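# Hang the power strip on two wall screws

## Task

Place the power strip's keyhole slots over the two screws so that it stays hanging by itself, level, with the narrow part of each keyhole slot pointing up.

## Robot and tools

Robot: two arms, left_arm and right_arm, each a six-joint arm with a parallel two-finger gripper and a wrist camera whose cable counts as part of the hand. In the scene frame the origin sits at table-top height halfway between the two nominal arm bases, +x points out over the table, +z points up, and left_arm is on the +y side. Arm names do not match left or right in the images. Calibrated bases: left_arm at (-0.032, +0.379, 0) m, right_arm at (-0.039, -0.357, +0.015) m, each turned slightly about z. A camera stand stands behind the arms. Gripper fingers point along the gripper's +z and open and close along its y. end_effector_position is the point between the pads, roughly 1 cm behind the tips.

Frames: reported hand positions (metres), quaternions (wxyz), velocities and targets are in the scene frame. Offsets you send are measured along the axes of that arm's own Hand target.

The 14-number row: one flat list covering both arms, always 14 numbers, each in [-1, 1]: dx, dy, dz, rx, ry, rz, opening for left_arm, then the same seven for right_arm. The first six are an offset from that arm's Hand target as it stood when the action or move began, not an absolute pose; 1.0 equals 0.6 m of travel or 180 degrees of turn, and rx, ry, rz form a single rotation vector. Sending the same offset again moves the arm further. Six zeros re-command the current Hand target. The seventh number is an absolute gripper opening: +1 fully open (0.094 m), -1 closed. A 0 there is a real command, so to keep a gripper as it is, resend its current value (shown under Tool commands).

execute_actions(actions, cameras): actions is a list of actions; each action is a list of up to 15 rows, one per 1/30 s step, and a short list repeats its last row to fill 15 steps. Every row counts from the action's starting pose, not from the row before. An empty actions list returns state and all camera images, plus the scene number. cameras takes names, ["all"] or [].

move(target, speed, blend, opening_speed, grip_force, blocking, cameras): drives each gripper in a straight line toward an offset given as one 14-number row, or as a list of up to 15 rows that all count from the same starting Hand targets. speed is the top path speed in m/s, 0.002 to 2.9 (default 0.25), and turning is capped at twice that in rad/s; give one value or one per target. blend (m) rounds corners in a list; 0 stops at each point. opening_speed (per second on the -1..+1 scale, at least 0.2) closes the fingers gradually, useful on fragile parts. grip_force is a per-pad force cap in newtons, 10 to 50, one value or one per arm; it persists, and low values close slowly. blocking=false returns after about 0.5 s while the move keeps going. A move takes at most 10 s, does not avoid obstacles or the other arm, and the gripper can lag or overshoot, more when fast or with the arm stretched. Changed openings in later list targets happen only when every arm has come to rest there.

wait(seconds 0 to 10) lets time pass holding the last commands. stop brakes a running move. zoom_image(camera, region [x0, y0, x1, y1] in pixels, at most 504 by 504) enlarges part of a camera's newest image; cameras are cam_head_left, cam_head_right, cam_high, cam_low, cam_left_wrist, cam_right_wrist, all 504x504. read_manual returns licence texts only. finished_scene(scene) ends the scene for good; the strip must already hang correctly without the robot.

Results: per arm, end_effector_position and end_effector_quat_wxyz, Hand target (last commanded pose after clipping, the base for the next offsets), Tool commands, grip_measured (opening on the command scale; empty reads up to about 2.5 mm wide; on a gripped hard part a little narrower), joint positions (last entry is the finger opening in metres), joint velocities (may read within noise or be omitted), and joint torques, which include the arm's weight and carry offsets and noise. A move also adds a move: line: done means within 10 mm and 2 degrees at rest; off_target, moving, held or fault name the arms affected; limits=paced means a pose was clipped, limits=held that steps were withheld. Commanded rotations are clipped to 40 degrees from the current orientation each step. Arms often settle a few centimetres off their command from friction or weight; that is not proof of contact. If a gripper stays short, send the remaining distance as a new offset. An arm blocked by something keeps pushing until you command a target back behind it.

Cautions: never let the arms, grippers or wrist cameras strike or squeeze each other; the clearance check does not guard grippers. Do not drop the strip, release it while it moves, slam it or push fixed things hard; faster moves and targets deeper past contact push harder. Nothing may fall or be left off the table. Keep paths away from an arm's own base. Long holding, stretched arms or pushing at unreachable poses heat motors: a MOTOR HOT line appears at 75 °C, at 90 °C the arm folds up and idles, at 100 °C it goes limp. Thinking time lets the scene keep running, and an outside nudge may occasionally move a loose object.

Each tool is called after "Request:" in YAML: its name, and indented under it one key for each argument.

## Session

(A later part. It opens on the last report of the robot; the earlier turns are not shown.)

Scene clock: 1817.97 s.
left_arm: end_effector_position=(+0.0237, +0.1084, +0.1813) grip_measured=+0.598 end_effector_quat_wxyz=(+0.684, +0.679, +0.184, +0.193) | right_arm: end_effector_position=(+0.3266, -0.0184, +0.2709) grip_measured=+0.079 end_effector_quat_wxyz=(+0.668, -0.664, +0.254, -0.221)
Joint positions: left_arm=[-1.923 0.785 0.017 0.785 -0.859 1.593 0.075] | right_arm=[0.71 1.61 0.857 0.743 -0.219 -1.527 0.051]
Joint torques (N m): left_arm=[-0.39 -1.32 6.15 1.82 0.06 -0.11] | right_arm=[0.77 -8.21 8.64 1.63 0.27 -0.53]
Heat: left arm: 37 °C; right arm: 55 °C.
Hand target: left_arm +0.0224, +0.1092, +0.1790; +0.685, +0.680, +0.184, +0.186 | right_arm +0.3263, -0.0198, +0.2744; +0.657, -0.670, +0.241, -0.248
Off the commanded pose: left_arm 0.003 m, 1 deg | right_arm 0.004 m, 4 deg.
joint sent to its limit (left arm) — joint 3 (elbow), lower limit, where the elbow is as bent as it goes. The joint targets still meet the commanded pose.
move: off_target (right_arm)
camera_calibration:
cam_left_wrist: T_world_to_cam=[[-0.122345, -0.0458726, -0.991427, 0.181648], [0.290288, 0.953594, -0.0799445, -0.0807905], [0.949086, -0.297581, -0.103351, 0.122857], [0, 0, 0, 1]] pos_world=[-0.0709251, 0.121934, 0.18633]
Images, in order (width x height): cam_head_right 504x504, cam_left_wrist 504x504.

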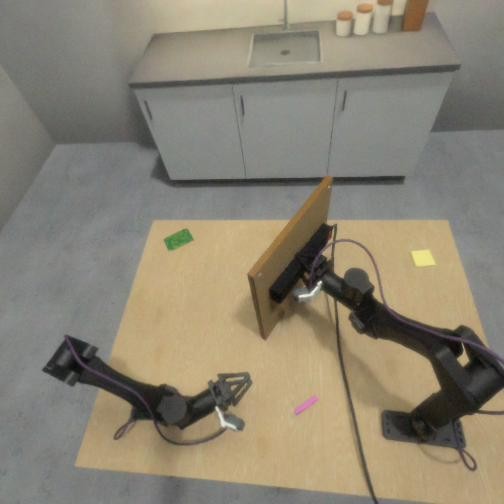

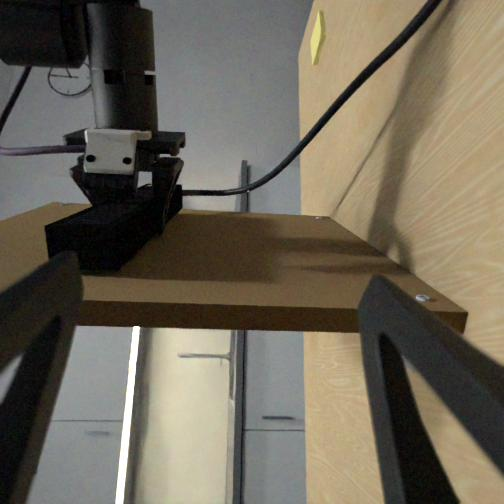

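Request:
move:
  target: [0,0,0,0,0,0,0.6,0.003,-0.018,0.01,0,-0.01,-0.03,-0.35]
  speed: 0.04
  cameras: ["cam_left_wrist","cam_head_right"]

Request:
zoom_image:
  camera: "cam_left_wrist"
  region: [50, 150, 200, 300]

Request:
zoom_image:
  camera: "cam_head_right"
  region: [260, 210, 350, 320]

Scene clock: 1836.93 s.
left_arm: end_effector_position=(+0.0237, +0.1084, +0.1813) grip_measured=+0.598 end_effector_quat_wxyz=(+0.684, +0.679, +0.184, +0.193) | right_arm: end_effector_position=(+0.3264, -0.0177, +0.2734) grip_measured=+0.079 end_effector_quat_wxyz=(+0.660, -0.676, +0.231, -0.234)
Joint positions: left_arm=[-1.923 0.785 0.017 0.785 -0.859 1.593 0.075] | right_arm=[0.705 1.602 0.873 0.709 -0.238 -1.587 0.051]
Joint torques (N m): left_arm=[-0.18 -1.06 6.26 1.72 0.07 -0.15] | right_arm=[-0.46 -6.97 12.33 1.53 -0.03 -0.81]
Heat: left arm: 37 °C; right arm: 54 °C.
Hand target: left_arm +0.0224, +0.1092, +0.1790; +0.685, +0.680, +0.184, +0.186 | right_arm +0.3316, -0.0163, +0.2850; +0.648, -0.684, +0.199, -0.268
Off the commanded pose: left_arm 0.003 m, 1 deg | right_arm 0.013 m, 6 deg.
joint sent to its limit (left arm) — joint 3 (elbow), lower limit, where the elbow is as bent as it goes. The joint targets still meet the commanded pose.
move: off_target (right_arm)
camera_calibration:
cam_left_wrist: T_world_to_cam=[[-0.122345, -0.0458726, -0.991427, 0.181648], [0.290288, 0.953594, -0.0799445, -0.0807905], [0.949086, -0.297581, -0.103351, 0.122857], [0, 0, 0, 1]] pos_world=[-0.0709251, 0.121934, 0.18633]
Images, in order (width x height): cam_head_right 504x504, cam_left_wrist 504x504.

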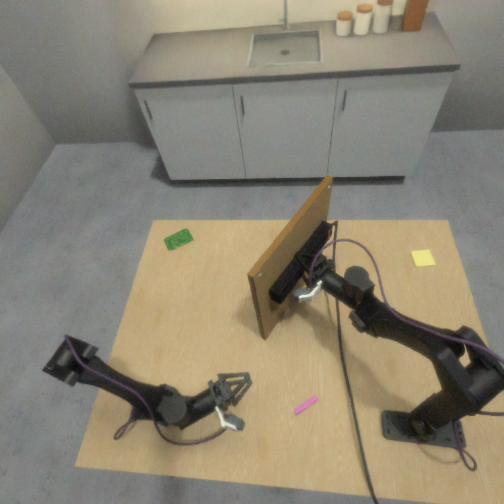

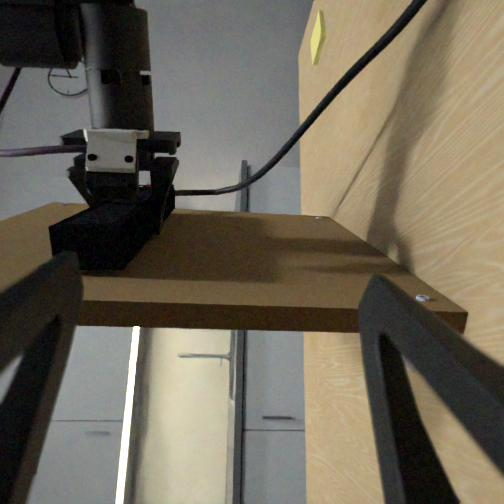

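Scaled by 3.360 from the camera's 504x504 image, which has a finer 720x720 frame.

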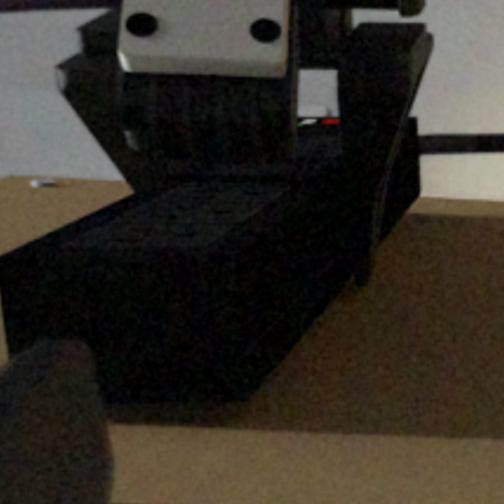

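Scaled by 4.582 from the camera's 504x504 image, which has a finer 720x720 frame.

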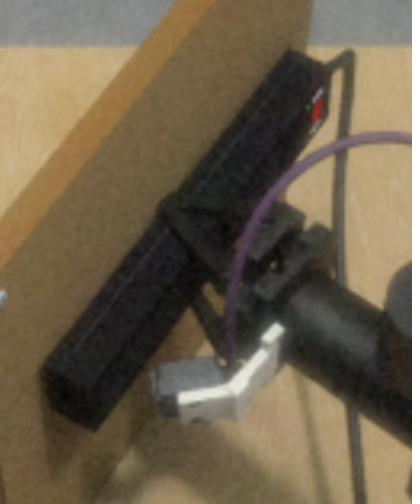

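Request:
move:
  target: [0,0,0,0,0,0,0.6,0.003,-0.022,-0.002,0,0,-0.02,-0.35]
  speed: 0.04
  cameras: ["cam_left_wrist","cam_head_right"]

Request:
zoom_image:
  camera: "cam_left_wrist"
  region: [50, 150, 200, 300]

Request:
zoom_image:
  camera: "cam_head_right"
  region: [260, 210, 350, 320]

Scene clock: 1848.20 s.
left_arm: end_effector_position=(+0.0237, +0.1084, +0.1813) grip_measured=+0.598 end_effector_quat_wxyz=(+0.684, +0.679, +0.184, +0.193) | right_arm: end_effector_position=(+0.3263, -0.0178, +0.2780) grip_measured=+0.079 end_effector_quat_wxyz=(+0.644, -0.691, +0.214, -0.249)
Joint positions: left_arm=[-1.923 0.785 0.017 0.785 -0.859 1.593 0.075] | right_arm=[0.704 1.582 0.902 0.632 -0.238 -1.651 0.051]
Joint torques (N m): left_arm=[-0.32 -1.25 6.22 1.82 0.01 -0.18] | right_arm=[-0.54 -7.51 12.71 1.7 -0.02 -0.81]
Heat: left arm: 37 °C; right arm: 52 °C.
Hand target: left_arm +0.0224, +0.1092, +0.1790; +0.685, +0.680, +0.184, +0.186 | right_arm +0.3313, -0.0173, +0.2985; +0.640, -0.690, +0.177, -0.288
Off the commanded pose: left_arm 0.003 m, 1 deg | right_arm 0.021 m, 6 deg.
joint sent to its limit (left arm) — joint 3 (elbow), lower limit, where the elbow is as bent as it goes. The joint targets still meet the commanded pose.
move: off_target (right_arm)
camera_calibration:
cam_left_wrist: T_world_to_cam=[[-0.122345, -0.0458726, -0.991427, 0.181648], [0.290288, 0.953594, -0.0799445, -0.0807905], [0.949086, -0.297581, -0.103351, 0.122857], [0, 0, 0, 1]] pos_world=[-0.0709251, 0.121934, 0.18633]
Images, in order (width x height): cam_head_right 504x504, cam_left_wrist 504x504.

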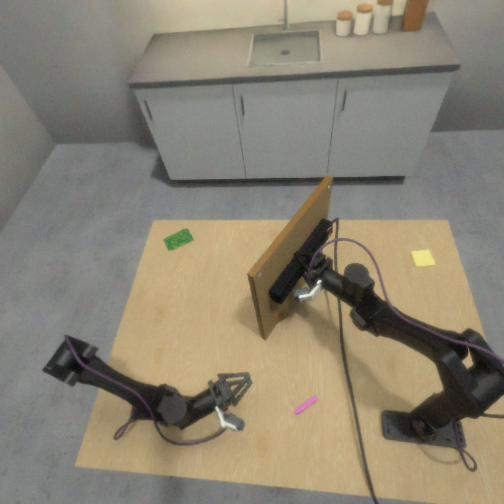

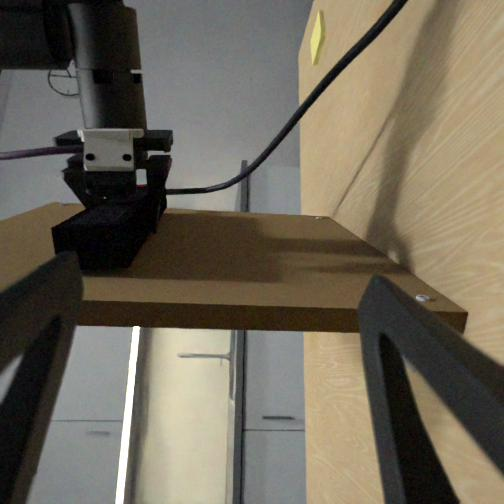

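Scaled by 3.360 from the camera's 504x504 image, which has a finer 720x720 frame.

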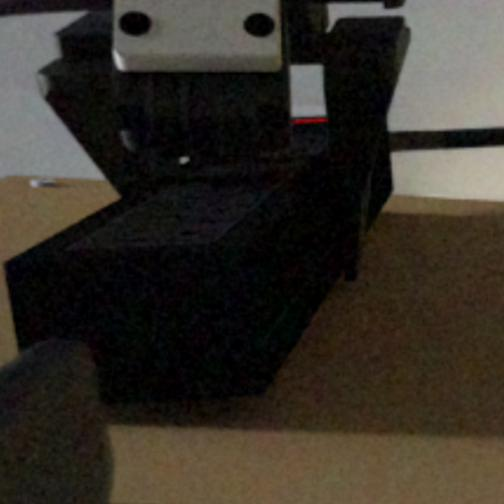

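Scaled by 4.582 from the camera's 504x504 image, which has a finer 720x720 frame.

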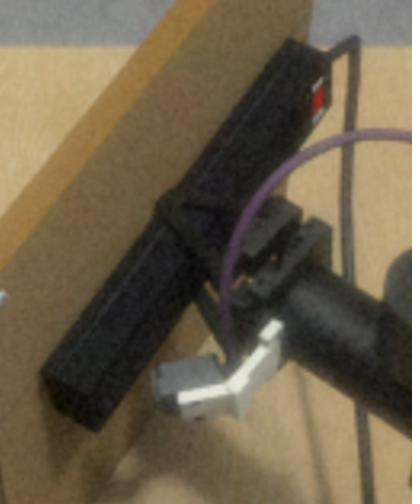

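Request:
move:
  target: [0,0,0,0,0,0,0.6,0.002,-0.02,0.006,0,-0.012,0.004,-0.35]
  speed: 0.04
  cameras: ["cam_left_wrist","cam_head_right"]

Request:
zoom_image:
  camera: "cam_left_wrist"
  region: [50, 150, 200, 300]

Request:
zoom_image:
  camera: "cam_head_right"
  region: [260, 210, 350, 320]

Scene clock: 1858.80 s.
left_arm: end_effector_position=(+0.0237, +0.1084, +0.1813) grip_measured=+0.598 end_effector_quat_wxyz=(+0.684, +0.679, +0.184, +0.193) | right_arm: end_effector_position=(+0.3260, -0.0182, +0.2790) grip_measured=+0.079 end_effector_quat_wxyz=(-0.633, +0.708, -0.207, +0.233)
Joint positions: left_arm=[-1.923 0.785 0.017 0.785 -0.859 1.593 0.075] | right_arm=[0.686 1.569 0.94 0.537 -0.289 -1.666 0.051]
Joint torques (N m): left_arm=[-0.17 -1.01 6.09 1.77 0.11 -0.1] | right_arm=[-0.14 -6.91 14.37 1.96 -0.04 -0.61]
Heat: left arm: 37 °C; right arm: 52 °C.
Hand target: left_arm +0.0224, +0.1092, +0.1790; +0.685, +0.680, +0.184, +0.186 | right_arm +0.3329, -0.0137, +0.3104; -0.645, +0.694, -0.169, +0.271
Off the commanded pose: left_arm 0.003 m, 1 deg | right_arm 0.033 m, 6 deg.
joint sent to its limit (left arm) — joint 3 (elbow), lower limit, where the elbow is as bent as it goes. The joint targets still meet the commanded pose.
move: off_target (right_arm)
camera_calibration:
cam_left_wrist: T_world_to_cam=[[-0.122345, -0.0458726, -0.991427, 0.181648], [0.290288, 0.953594, -0.0799445, -0.0807905], [0.949086, -0.297581, -0.103351, 0.122857], [0, 0, 0, 1]] pos_world=[-0.0709251, 0.121934, 0.18633]
Images, in order (width x height): cam_head_right 504x504, cam_left_wrist 504x504.

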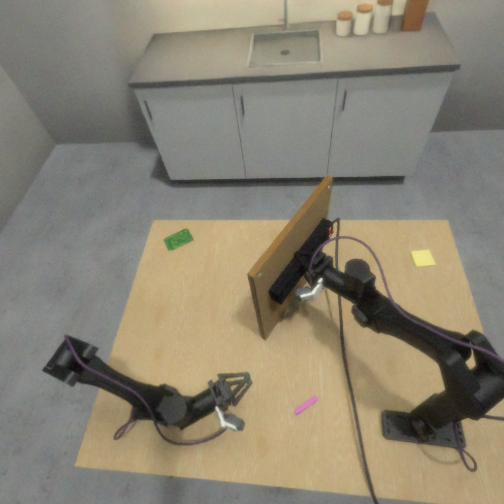

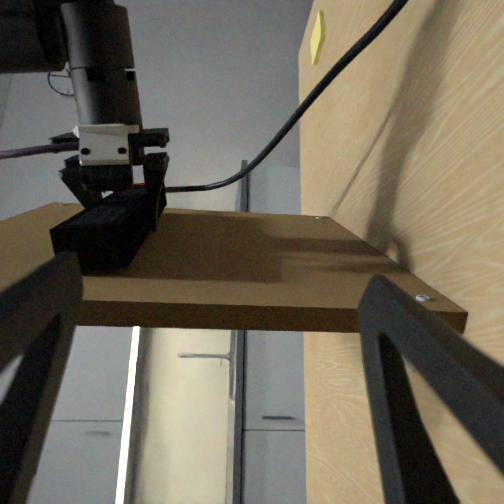

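Scaled by 3.360 from the camera's 504x504 image, which has a finer 720x720 frame.

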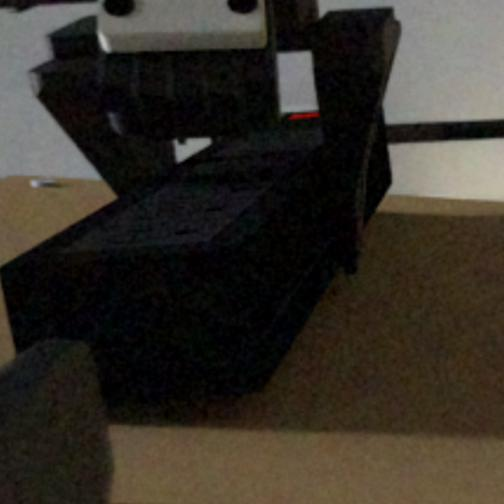

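Scaled by 4.582 from the camera's 504x504 image, which has a finer 720x720 frame.

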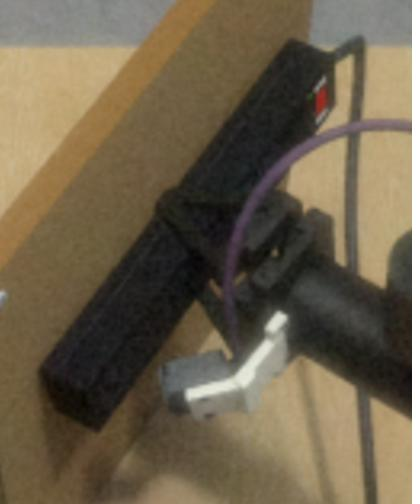

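Request:
move:
  target: [0,0,0,0,0,0,0.6,0.0,-0.012,-0.012,0.04,0,0.0,-0.35]
  speed: 0.04
  cameras: ["cam_left_wrist","cam_head_right"]

Request:
zoom_image:
  camera: "cam_left_wrist"
  region: [50, 150, 200, 300]

Request:
zoom_image:
  camera: "cam_head_right"
  region: [260, 210, 350, 320]

Scene clock: 1868.50 s.
left_arm: end_effector_position=(+0.0237, +0.1084, +0.1813) grip_measured=+0.598 end_effector_quat_wxyz=(+0.684, +0.679, +0.184, +0.193) | right_arm: end_effector_position=(+0.3232, -0.0180, +0.2818) grip_measured=+0.079 end_effector_quat_wxyz=(+0.650, -0.696, +0.193, -0.238)
Joint positions: left_arm=[-1.923 0.785 0.017 0.785 -0.859 1.593 0.075] | right_arm=[0.684 1.576 0.908 0.623 -0.307 -1.665 0.051]
Joint torques (N m): left_arm=[-0.27 -1.09 6.31 1.72 0.02 -0.2] | right_arm=[-1.1 -6.6 9.24 3.12 -0.15 -0.31]
Heat: left arm: 37 °C; right arm: 53 °C.
Hand target: left_arm +0.0224, +0.1092, +0.1790; +0.685, +0.680, +0.184, +0.186 | right_arm +0.3279, -0.0188, +0.3178; +0.687, -0.653, +0.152, -0.281
Off the commanded pose: left_arm 0.003 m, 1 deg | right_arm 0.036 m, 9 deg.
joint sent to its limit (left arm) — joint 3 (elbow), lower limit, where the elbow is as bent as it goes. The joint targets still meet the commanded pose.
move: off_target (right_arm)
camera_calibration:
cam_left_wrist: T_world_to_cam=[[-0.122345, -0.0458726, -0.991427, 0.181648], [0.290288, 0.953594, -0.0799445, -0.0807905], [0.949086, -0.297581, -0.103351, 0.122857], [0, 0, 0, 1]] pos_world=[-0.0709251, 0.121934, 0.18633]
Images, in order (width x height): cam_head_right 504x504, cam_left_wrist 504x504.

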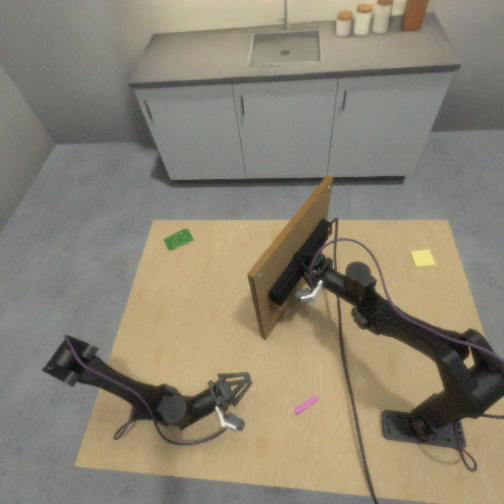

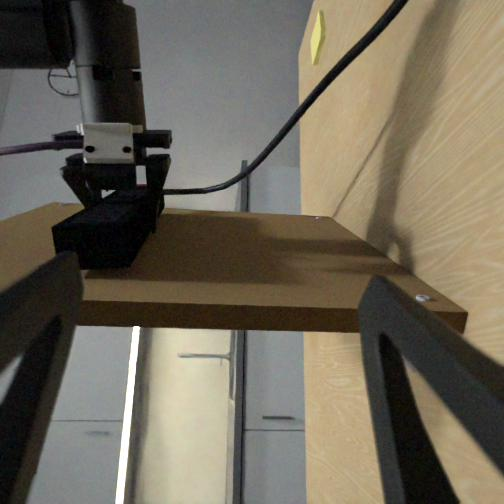

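Scaled by 3.360 from the camera's 504x504 image, which has a finer 720x720 frame.

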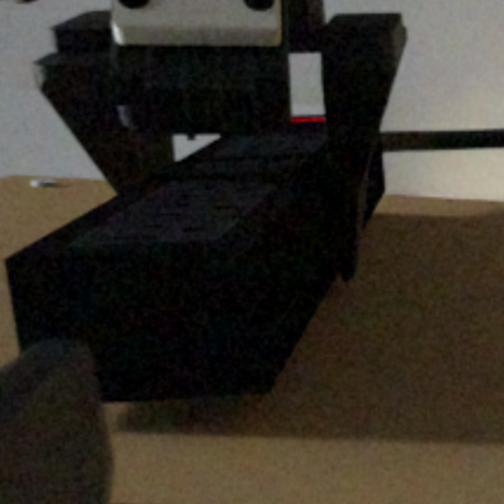

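Scaled by 4.582 from the camera's 504x504 image, which has a finer 720x720 frame.

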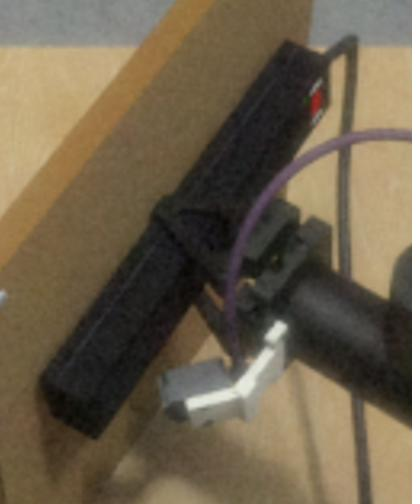

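Request:
move:
  target: [0,0,0,0,0,0,0.6,0.0,-0.004,0.012,0,-0.02,-0.008,-0.35]
  speed: 0.04
  cameras: ["cam_left_wrist","cam_head_right"]

Request:
zoom_image:
  camera: "cam_left_wrist"
  region: [50, 150, 200, 300]

Request:
zoom_image:
  camera: "cam_head_right"
  region: [260, 210, 350, 320]

Scene clock: 1882.70 s.
left_arm: end_effector_position=(+0.0237, +0.1084, +0.1813) grip_measured=+0.598 end_effector_quat_wxyz=(+0.684, +0.679, +0.184, +0.193) | right_arm: end_effector_position=(+0.3225, -0.0178, +0.2732) grip_measured=+0.079 end_effector_quat_wxyz=(-0.649, +0.707, -0.172, +0.222)
Joint positions: left_arm=[-1.923 0.785 0.017 0.785 -0.859 1.593 0.075] | right_arm=[0.657 1.595 0.908 0.623 -0.387 -1.685 0.051]
Joint torques (N m): left_arm=[-0.32 -1.16 6.27 1.79 0.09 -0.21] | right_arm=[-0.88 -6.43 13.39 2.88 -0.21 -0.35]
Heat: left arm: 37 °C; right arm: 58 °C.
Hand target: left_arm +0.0224, +0.1092, +0.1790; +0.685, +0.680, +0.184, +0.186 | right_arm +0.3315, -0.0129, +0.3209; -0.688, +0.663, -0.122, +0.269
Off the commanded pose: left_arm 0.003 m, 1 deg | right_arm 0.049 m, 10 deg.
joint sent to its limit (left arm) — joint 3 (elbow), lower limit, where the elbow is as bent as it goes. The joint targets still meet the commanded pose.
move: off_target (right_arm)
camera_calibration:
cam_left_wrist: T_world_to_cam=[[-0.122345, -0.0458726, -0.991427, 0.181648], [0.290288, 0.953594, -0.0799445, -0.0807905], [0.949086, -0.297581, -0.103351, 0.122857], [0, 0, 0, 1]] pos_world=[-0.0709251, 0.121934, 0.18633]
Images, in order (width x height): cam_head_right 504x504, cam_left_wrist 504x504.

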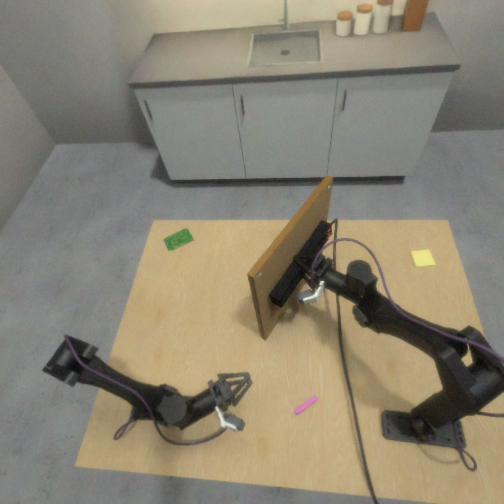

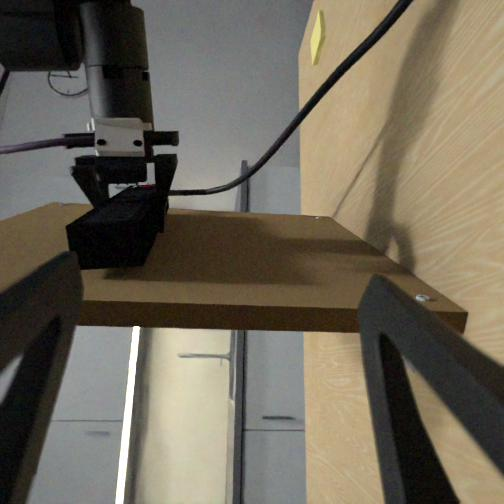

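Scaled by 3.360 from the camera's 504x504 image, which has a finer 720x720 frame.

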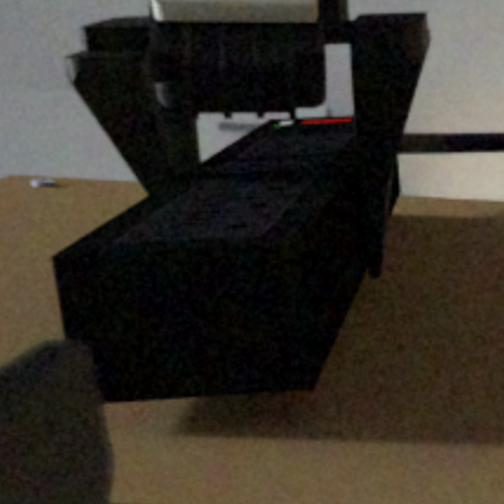

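Scaled by 4.582 from the camera's 504x504 image, which has a finer 720x720 frame.

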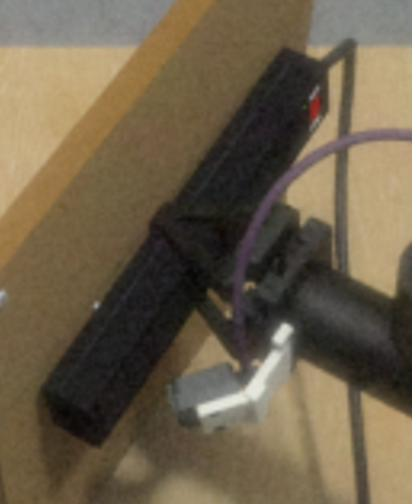

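Request:
move:
  target: [0,0,0,0,0,0,0.6,0.0,-0.01,-0.07,0,0.022,0.025,-0.35]
  speed: 0.06

Request:
move:
  target: [0,0,0,0,0,0,0.6,0.0,-0.02,0,0,0,0,-0.35]
  speed: 0.06
  cameras: ["cam_left_wrist","cam_head_right"]

Request:
zoom_image:
  camera: "cam_left_wrist"
  region: [50, 150, 200, 300]

Request:
zoom_image:
  camera: "cam_head_right"
  region: [260, 210, 350, 320]

Scene clock: 1894.67 s.
left_arm: end_effector_position=(+0.0237, +0.1084, +0.1813) grip_measured=+0.598 end_effector_quat_wxyz=(+0.684, +0.679, +0.184, +0.193) | right_arm: end_effector_position=(+0.3073, -0.0394, +0.2703) grip_measured=+0.079 end_effector_quat_wxyz=(+0.651, -0.699, +0.208, -0.210)
Joint positions: left_arm=[-1.923 0.785 0.017 0.785 -0.859 1.593 0.075] | right_arm=[0.646 1.494 0.803 0.623 -0.365 -1.617 0.051]
Joint torques (N m): left_arm=[-0.46 -1.14 6.26 1.79 0.08 -0.16] | right_arm=[-1.09 -10.43 8.84 2.93 0.09 -0.24]
Heat: left arm: 37 °C; right arm: 58 °C.
Hand target: left_arm +0.0224, +0.1092, +0.1790; +0.685, +0.680, +0.184, +0.186 | right_arm +0.3082, -0.0482, +0.3228; +0.693, -0.648, +0.172, -0.265
Off the commanded pose: left_arm 0.003 m, 1 deg | right_arm 0.053 m, 11 deg.
joint sent to its limit (left arm) — joint 3 (elbow), lower limit, where the elbow is as bent as it goes. The joint targets still meet the commanded pose.
move: off_target (right_arm)

Scene clock: 1895.63 s.
left_arm: end_effector_position=(+0.0237, +0.1084, +0.1813) grip_measured=+0.598 end_effector_quat_wxyz=(+0.684, +0.679, +0.184, +0.193) | right_arm: end_effector_position=(+0.3042, -0.0423, +0.2762) grip_measured=+0.079 end_effector_quat_wxyz=(+0.653, -0.697, +0.209, -0.212)
Joint positions: left_arm=[-1.923 0.785 0.017 0.785 -0.859 1.593 0.075] | right_arm=[0.646 1.468 0.8 0.606 -0.361 -1.615 0.051]
Joint torques (N m): left_arm=[-0.36 -1.28 6.39 1.8 0.07 -0.14] | right_arm=[-0.85 -10.3 11.52 2.6 0.1 -0.2]
Heat: left arm: 37 °C; right arm: 58 °C.
Hand target: left_arm +0.0224, +0.1092, +0.1790; +0.685, +0.680, +0.184, +0.186 | right_arm +0.3065, -0.0485, +0.3346; +0.693, -0.648, +0.172, -0.265
Off the commanded pose: left_arm 0.003 m, 1 deg | right_arm 0.059 m, 10 deg.
joint sent to its limit (left arm) — joint 3 (elbow), lower limit, where the elbow is as bent as it goes. The joint targets still meet the commanded pose.
move: off_target (right_arm)
camera_calibration:
cam_left_wrist: T_world_to_cam=[[-0.122345, -0.0458726, -0.991427, 0.181648], [0.290288, 0.953594, -0.0799445, -0.0807905], [0.949086, -0.297581, -0.103351, 0.122857], [0, 0, 0, 1]] pos_world=[-0.0709251, 0.121934, 0.18633]
Images, in order (width x height): cam_head_right 504x504, cam_left_wrist 504x504.

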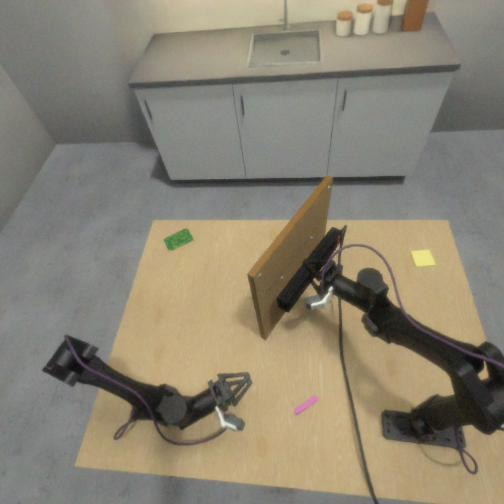

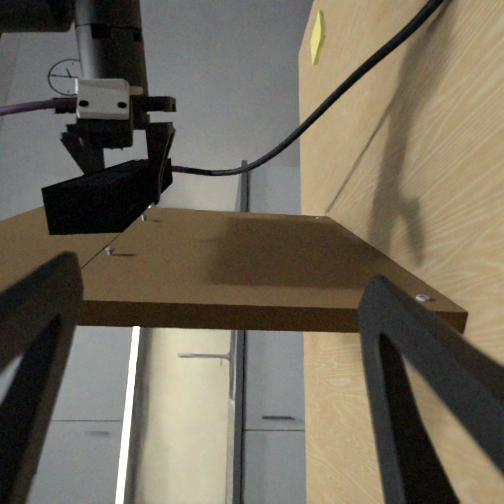

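Scaled by 3.360 from the camera's 504x504 image, which has a finer 720x720 frame.

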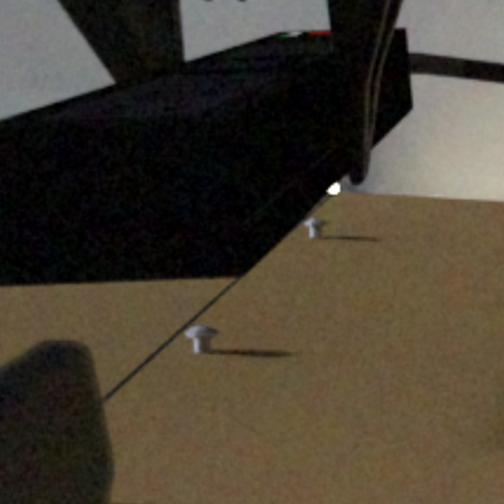

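Scaled by 4.582 from the camera's 504x504 image, which has a finer 720x720 frame.

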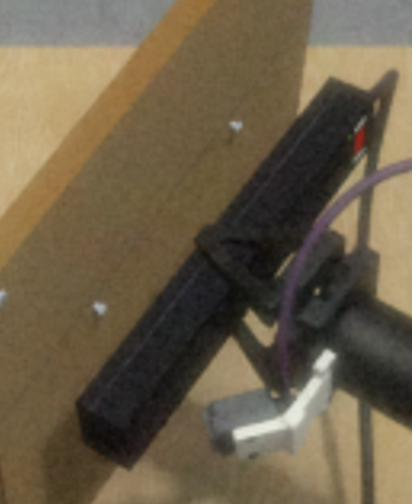

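Request:
move:
  target:
    - [0,0,0,0,0,0,0.6,0,-0.01,-0.1,0,0,0,-0.35]
    - [0,0,0,0,0,0,0.6,-0.107,-0.028,-0.259,0,0.067,0.007,-0.35]
  speed: 0.15
  blend: 0.03
  cameras: ["all"]

Scene clock: 1933.40 s.
left_arm: end_effector_position=(+0.0237, +0.1084, +0.1813) grip_measured=+0.598 end_effector_quat_wxyz=(+0.684, +0.679, +0.184, +0.193) | right_arm: end_effector_position=(+0.1643, -0.1340, +0.3129) grip_measured=+0.079 end_effector_quat_wxyz=(+0.655, -0.637, +0.258, -0.313)
Joint positions: left_arm=[-1.923 0.785 0.017 0.785 -0.859 1.593 0.075] | right_arm=[1.003 0.596 0.426 0.227 0.219 -1.645 0.051]
Joint torques (N m): left_arm=[-0.24 -1.06 6.28 1.79 0.07 -0.15] | right_arm=[0.68 -0.4 8.95 2.32 0.08 -0.08]
Heat: left arm: 37 °C; right arm: 62 °C.
Hand target: left_arm +0.0224, +0.1092, +0.1790; +0.685, +0.680, +0.184, +0.186 | right_arm +0.1623, -0.1364, +0.3289; +0.674, -0.615, +0.251, -0.324
Off the commanded pose: left_arm 0.003 m, 1 deg | right_arm 0.016 m, 4 deg.
joint sent to its limit (left arm) — joint 3 (elbow), lower limit, where the elbow is as bent as it goes. The joint targets still meet the commanded pose.
move: off_target (right_arm); blend cut to 0.0286 m at target 1
camera_calibration:
cam_left_wrist: T_world_to_cam=[[-0.122345, -0.0458726, -0.991427, 0.181648], [0.290288, 0.953594, -0.0799445, -0.0807905], [0.949086, -0.297581, -0.103351, 0.122857], [0, 0, 0, 1]] pos_world=[-0.0709251, 0.121934, 0.18633]
cam_right_wrist: T_world_to_cam=[[-0.206896, 0.0763271, 0.975381, -0.268642], [0.0324418, -0.995869, 0.0848119, -0.148906], [0.977825, 0.0491904, 0.203565, -0.116829], [0, 0, 0, 1]] pos_world=[0.0634882, -0.122039, 0.298439]

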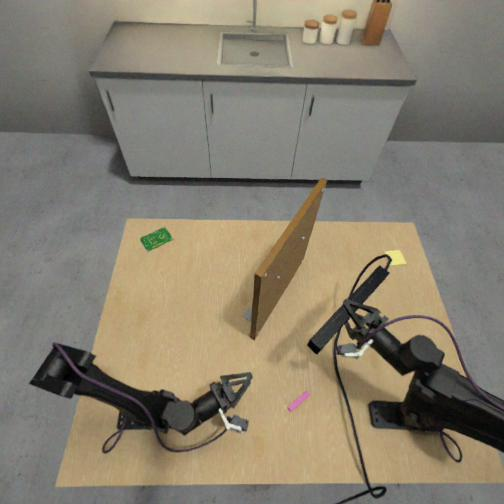

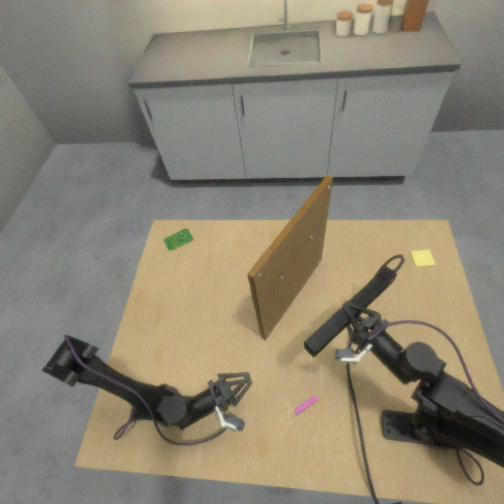

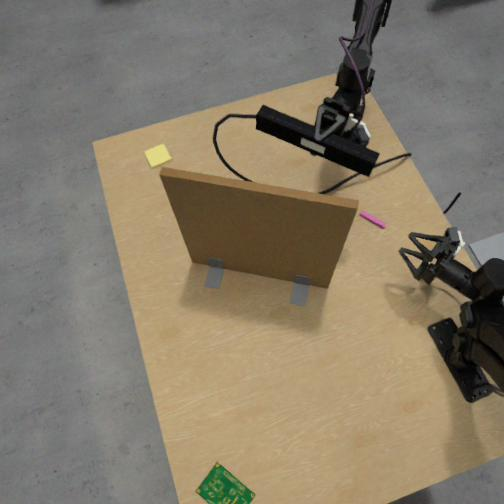

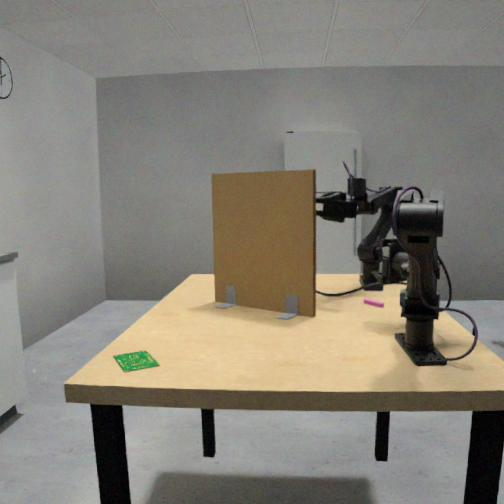

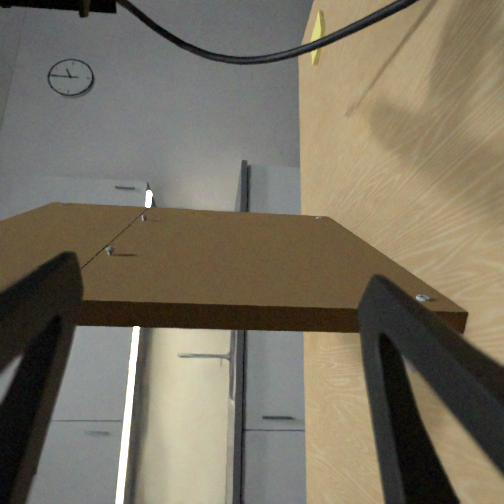

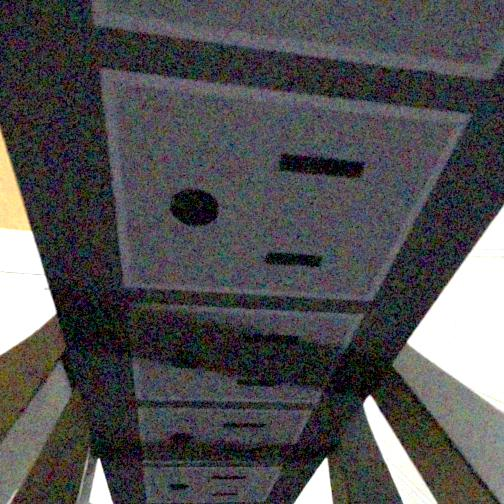

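Request:
move:
  target: [-0.064,0.242,0.059,-0.062,0.066,-0.497,1,0,0,0,0,0,0,-0.35]
  cameras: ["cam_left_wrist","cam_head_left"]

Scene clock: 1952.97 s.
left_arm: end_effector_position=(+0.0071, +0.0600, +0.3153) grip_measured=+0.998 end_effector_quat_wxyz=(+0.654, +0.281, +0.650, -0.265) | right_arm: end_effector_position=(+0.1644, -0.1341, +0.3129) grip_measured=+0.079 end_effector_quat_wxyz=(+0.655, -0.637, +0.258, -0.314)
Joint positions: left_arm=[-2.04 1.052 0.688 0.352 -1.215 0.013 0.094] | right_arm=[1.003 0.596 0.426 0.227 0.219 -1.646 0.051]
Joint torques (N m): left_arm=[-0.51 -2.82 9.88 1.55 -0.13 -0.13] | right_arm=[0.68 -0.4 8.95 2.32 0.08 -0.1]
Heat: left arm: 37 °C; right arm: 60 °C.
Hand target: left_arm +0.0065, +0.0603, +0.3245; +0.653, +0.270, +0.653, -0.271 | right_arm +0.1623, -0.1364, +0.3289; +0.674, -0.615, +0.251, -0.324
Off the commanded pose: left_arm 0.009 m, 1 deg | right_arm 0.016 m, 4 deg.
move: off_target (right_arm)
camera_calibration:
cam_left_wrist: T_world_to_cam=[[-0.730679, -0.672966, 0.115, 0.00332547], [-0.516725, 0.435029, -0.737391, 0.225139], [0.44621, -0.598219, -0.665605, 0.336882], [0, 0, 0, 1]] pos_world=[-0.0315557, 0.105825, 0.389863]
Images, in order (width x height): cam_head_left 504x504, cam_left_wrist 504x504.

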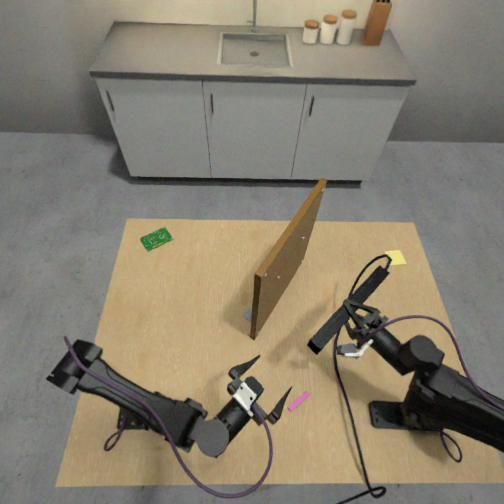

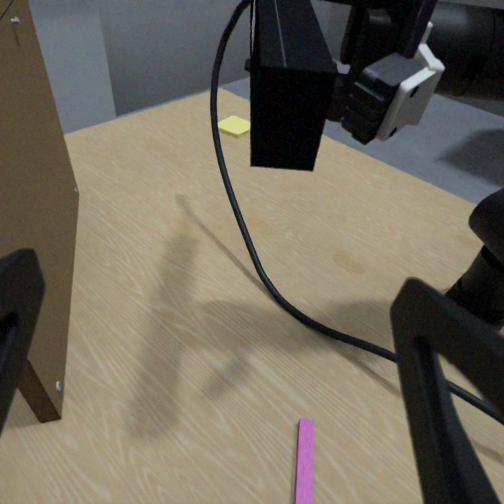

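Request:
move:
  target:
    - [0.003,-0.043,0.118,0.023,0,0,1,0,0,0,0,0,0,-0.35]
    - [0.003,-0.052,0.234,0.023,0,0,1,0,0,0,0,0,0,-0.35]
  speed: 0.12
  cameras: ["cam_left_wrist","cam_head_left"]

Scene clock: 1970.97 s.
left_arm: end_effector_position=(+0.0840, -0.0552, +0.3128) grip_measured=+0.998 end_effector_quat_wxyz=(+0.642, +0.302, +0.647, -0.280) | right_arm: end_effector_position=(+0.1644, -0.1341, +0.3129) grip_measured=+0.079 end_effector_quat_wxyz=(+0.655, -0.637, +0.258, -0.314)
Joint positions: left_arm=[-1.618 1.434 0.945 0.463 -0.738 0.009 0.094] | right_arm=[1.003 0.596 0.426 0.227 0.219 -1.646 0.051]
Joint torques (N m): left_arm=[0.29 -4.92 10.3 2 0.15 -0.11] | right_arm=[0.68 -0.4 8.95 2.32 0.08 -0.1]
Heat: left arm: 35 °C; right arm: 60 °C.
Hand target: left_arm +0.0839, -0.0610, +0.3226; +0.643, +0.294, +0.643, -0.294 | right_arm +0.1623, -0.1364, +0.3289; +0.674, -0.615, +0.251, -0.324
Off the commanded pose: left_arm 0.011 m, 2 deg | right_arm 0.016 m, 4 deg.
move: off_target (left_arm, right_arm)
camera_calibration:
cam_left_wrist: T_world_to_cam=[[-0.766287, -0.632572, 0.112503, -0.0117007], [-0.497256, 0.473013, -0.727321, 0.310367], [0.406868, -0.613279, -0.677014, 0.238043], [0, 0, 0, 1]] pos_world=[0.0485139, -0.00822276, 0.388211]
Images, in order (width x height): cam_head_left 504x504, cam_left_wrist 504x504.

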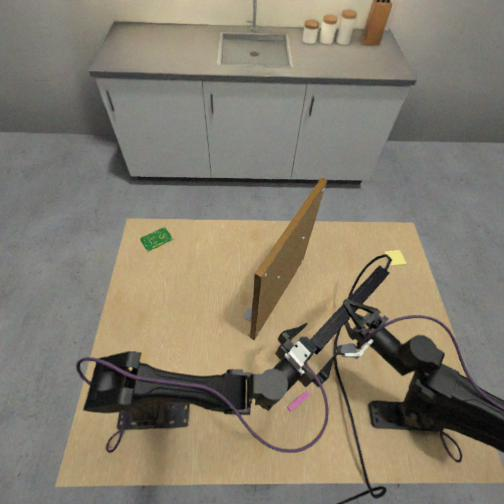

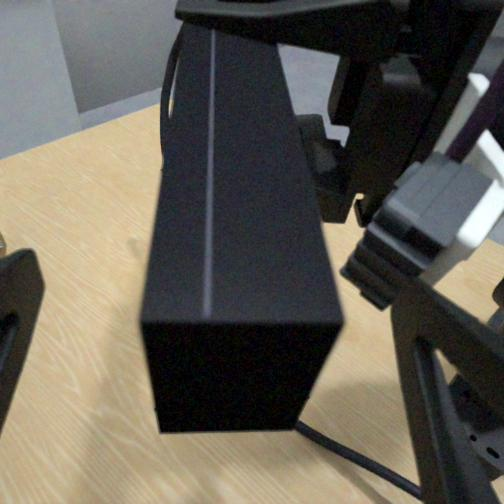

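Request:
move:
  target: [0,0,0,0,0,0,-0.6,0,0,0,0,0,0,-0.35]
  opening_speed: 0.5

Request:
move:
  target: [0,0,0,0,0,0,-0.6,0,0,0,0,0,0,0.35]
  opening_speed: 0.4
  cameras: ["cam_left_wrist","cam_right_wrist"]

Scene clock: 1982.90 s.
left_arm: end_effector_position=(+0.0837, -0.0556, +0.3134) grip_measured=-0.299 end_effector_quat_wxyz=(+0.640, +0.298, +0.648, -0.286) | right_arm: end_effector_position=(+0.1648, -0.1345, +0.3128) grip_measured=+0.079 end_effector_quat_wxyz=(+0.654, -0.637, +0.259, -0.315)
Joint positions: left_arm=[-1.618 1.434 0.945 0.466 -0.735 -0.004 0.033] | right_arm=[1.003 0.596 0.426 0.227 0.223 -1.646 0.051]
Joint torques (N m): left_arm=[0.29 -5.27 10.45 2 0.08 0.03] | right_arm=[0.68 -0.4 8.95 2.32 0.04 -0.09]
Heat: left arm: 36 °C; right arm: 59 °C.
Hand target: left_arm +0.0839, -0.0610, +0.3227; +0.643, +0.294, +0.643, -0.294 | right_arm +0.1623, -0.1364, +0.3289; +0.674, -0.615, +0.251, -0.324
Off the commanded pose: left_arm 0.011 m, 1 deg | right_arm 0.016 m, 4 deg.
move: off_target (left_arm, right_arm)

Scene clock: 1984.87 s.
left_arm: end_effector_position=(+0.0837, -0.0555, +0.3106) grip_measured=-0.301 end_effector_quat_wxyz=(+0.638, +0.302, +0.650, -0.281) | right_arm: end_effector_position=(+0.1648, -0.1345, +0.3128) grip_measured=+0.347 end_effector_quat_wxyz=(+0.653, -0.638, +0.255, -0.318)
Joint positions: left_arm=[-1.618 1.434 0.945 0.453 -0.735 -0.004 0.033] | right_arm=[1.003 0.596 0.426 0.227 0.223 -1.657 0.063]
Joint torques (N m): left_arm=[0.32 -5.16 10.13 2.15 0.04 0.02] | right_arm=[0.62 -0.4 8.95 2.32 0.04 0]
Heat: left arm: 36 °C; right arm: 59 °C.
Hand target: left_arm +0.0839, -0.0610, +0.3226; +0.643, +0.294, +0.643, -0.294 | right_arm +0.1623, -0.1364, +0.3289; +0.674, -0.615, +0.251, -0.324
Off the commanded pose: left_arm 0.013 m, 2 deg | right_arm 0.016 m, 4 deg.
move: off_target (left_arm, right_arm)
camera_calibration:
cam_left_wrist: T_world_to_cam=[[-0.766712, -0.630949, 0.118559, -0.0136307], [-0.503061, 0.475726, -0.721536, 0.307568], [0.398851, -0.612853, -0.682151, 0.238867], [0, 0, 0, 1]] pos_world=[0.0490025, -0.00852809, 0.38648]
cam_right_wrist: T_world_to_cam=[[-0.214179, 0.0856087, 0.973036, -0.265284], [0.0272368, -0.995241, 0.0935576, -0.151234], [0.976415, 0.0465404, 0.210828, -0.119715], [0, 0, 0, 1]] pos_world=[0.0641926, -0.122232, 0.297519]
Images, in order (width x height): cam_left_wrist 504x504, cam_right_wrist 504x504.

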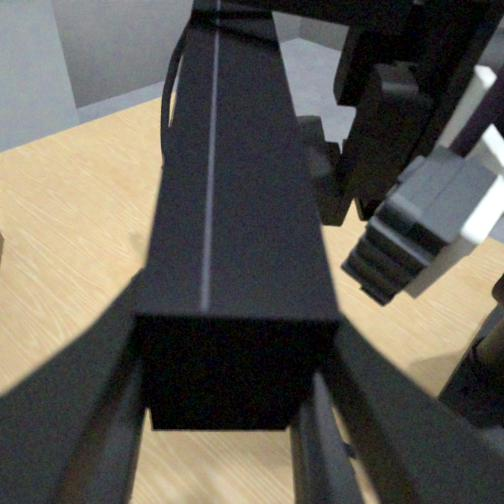

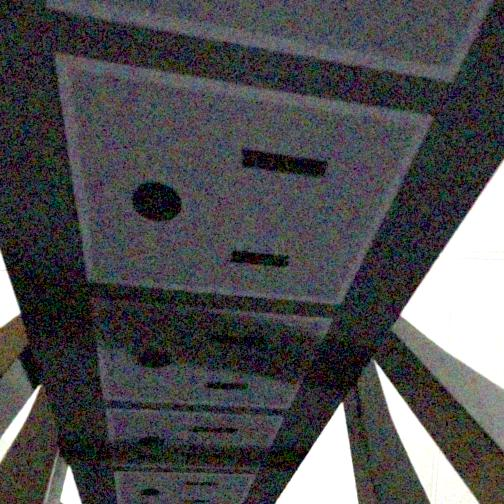

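Request:
move:
  target: [0,0,0,0,0,0,-0.6,0,0,-0.03,0,0,0,0.35]
  speed: 0.1
  cameras: ["cam_left_wrist"]

Scene clock: 1990.10 s.
left_arm: end_effector_position=(+0.0781, -0.0601, +0.3118) grip_measured=-0.301 end_effector_quat_wxyz=(+0.633, +0.313, +0.643, -0.296) | right_arm: end_effector_position=(+0.1512, -0.1446, +0.3148) grip_measured=+0.347 end_effector_quat_wxyz=(+0.659, -0.634, +0.251, -0.318)
Joint positions: left_arm=[-1.618 1.434 0.945 0.459 -0.696 -0.004 0.033] | right_arm=[1.041 0.497 0.409 0.16 0.254 -1.662 0.063]
Joint torques (N m): left_arm=[0.21 -5.23 10.35 2.13 -0.35 -0.02] | right_arm=[0.7 -0.4 8.75 2.13 0.14 0.03]
Heat: left arm: 36 °C; right arm: 59 °C.
Hand target: left_arm +0.0839, -0.0610, +0.3226; +0.643, +0.294, +0.643, -0.294 | right_arm +0.1490, -0.1484, +0.3269; +0.674, -0.615, +0.251, -0.324
Off the commanded pose: left_arm 0.012 m, 2 deg | right_arm 0.013 m, 3 deg.
move: off_target (left_arm, right_arm)
camera_calibration:
cam_left_wrist: T_world_to_cam=[[-0.790676, -0.599627, 0.123609, -0.0187793], [-0.485126, 0.490456, -0.723952, 0.308041], [0.373476, -0.632377, -0.678686, 0.23879], [0, 0, 0, 1]] pos_world=[0.0454082, -0.0113362, 0.387392]
Images, in order (width x height): cam_left_wrist 504x504.

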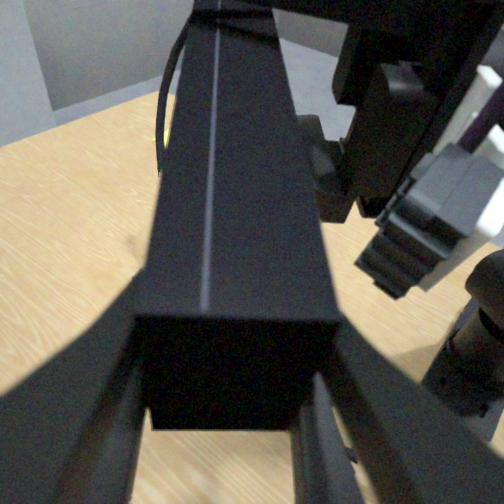

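Request:
move:
  target: [0,0,0,0,0,0,-0.6,0,0,0,0,0,0,0.8]
  opening_speed: 0.5
  cameras: ["cam_left_wrist","cam_right_wrist"]

Request:
zoom_image:
  camera: "cam_left_wrist"
  region: [150, 0, 350, 200]

Scene clock: 1996.90 s.
left_arm: end_effector_position=(+0.0782, -0.0607, +0.3072) grip_measured=-0.302 end_effector_quat_wxyz=(+0.630, +0.318, +0.646, -0.290) | right_arm: end_effector_position=(+0.1511, -0.1455, +0.3158) grip_measured=+0.797 end_effector_quat_wxyz=(+0.659, -0.633, +0.251, -0.319)
Joint positions: left_arm=[-1.618 1.438 0.945 0.445 -0.696 -0.004 0.033] | right_arm=[1.041 0.493 0.409 0.16 0.256 -1.663 0.084]
Joint torques (N m): left_arm=[0.03 -5.79 10.17 2.26 -0.35 0.02] | right_arm=[0.7 -0.01 8.72 2.12 0.09 0.02]
Heat: left arm: 36 °C; right arm: 58 °C.
Hand target: left_arm +0.0839, -0.0610, +0.3227; +0.643, +0.293, +0.643, -0.294 | right_arm +0.1491, -0.1485, +0.3268; +0.674, -0.615, +0.251, -0.324
Off the commanded pose: left_arm 0.016 m, 3 deg | right_arm 0.012 m, 3 deg.
move: off_target (left_arm, right_arm)
camera_calibration:
cam_left_wrist: T_world_to_cam=[[-0.790478, -0.60204, 0.112664, -0.0153499], [-0.485129, 0.503134, -0.715197, 0.303118], [0.373892, -0.620004, -0.689783, 0.239396], [0, 0, 0, 1]] pos_world=[0.0454092, -0.0133239, 0.383649]
cam_right_wrist: T_world_to_cam=[[-0.227267, 0.0720823, 0.971161, -0.269541], [0.0307163, -0.99623, 0.0811311, -0.15877], [0.973348, 0.0482689, 0.224196, -0.109908], [0, 0, 0, 1]] pos_world=[0.0505984, -0.133437, 0.29929]
Images, in order (width x height): cam_left_wrist 504x504, cam_right_wrist 504x504.

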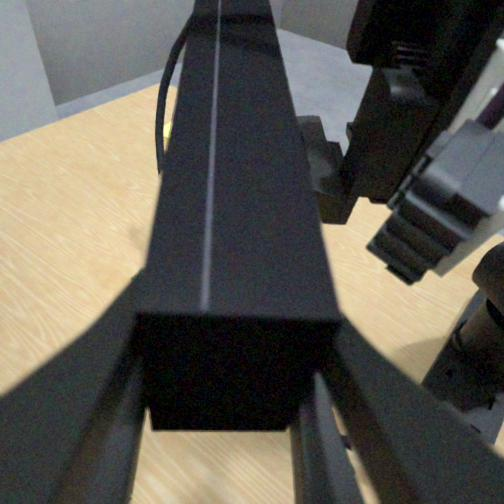

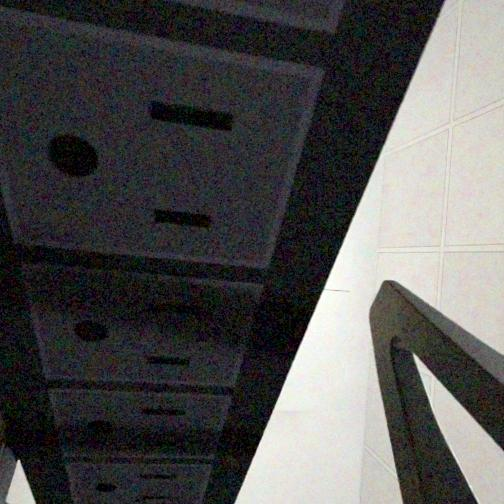

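Scaled by 2.520 from the camera's 504x504 image, which has a finer 720x720 frame.

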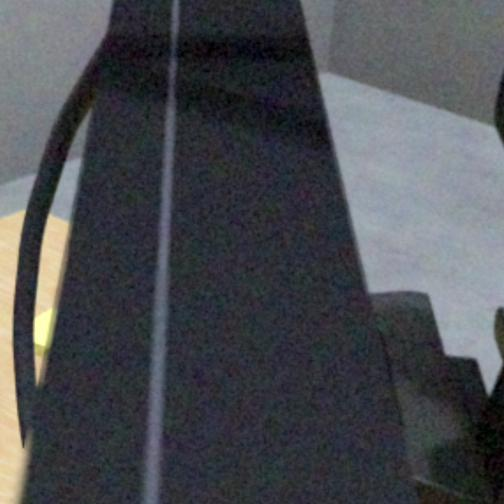

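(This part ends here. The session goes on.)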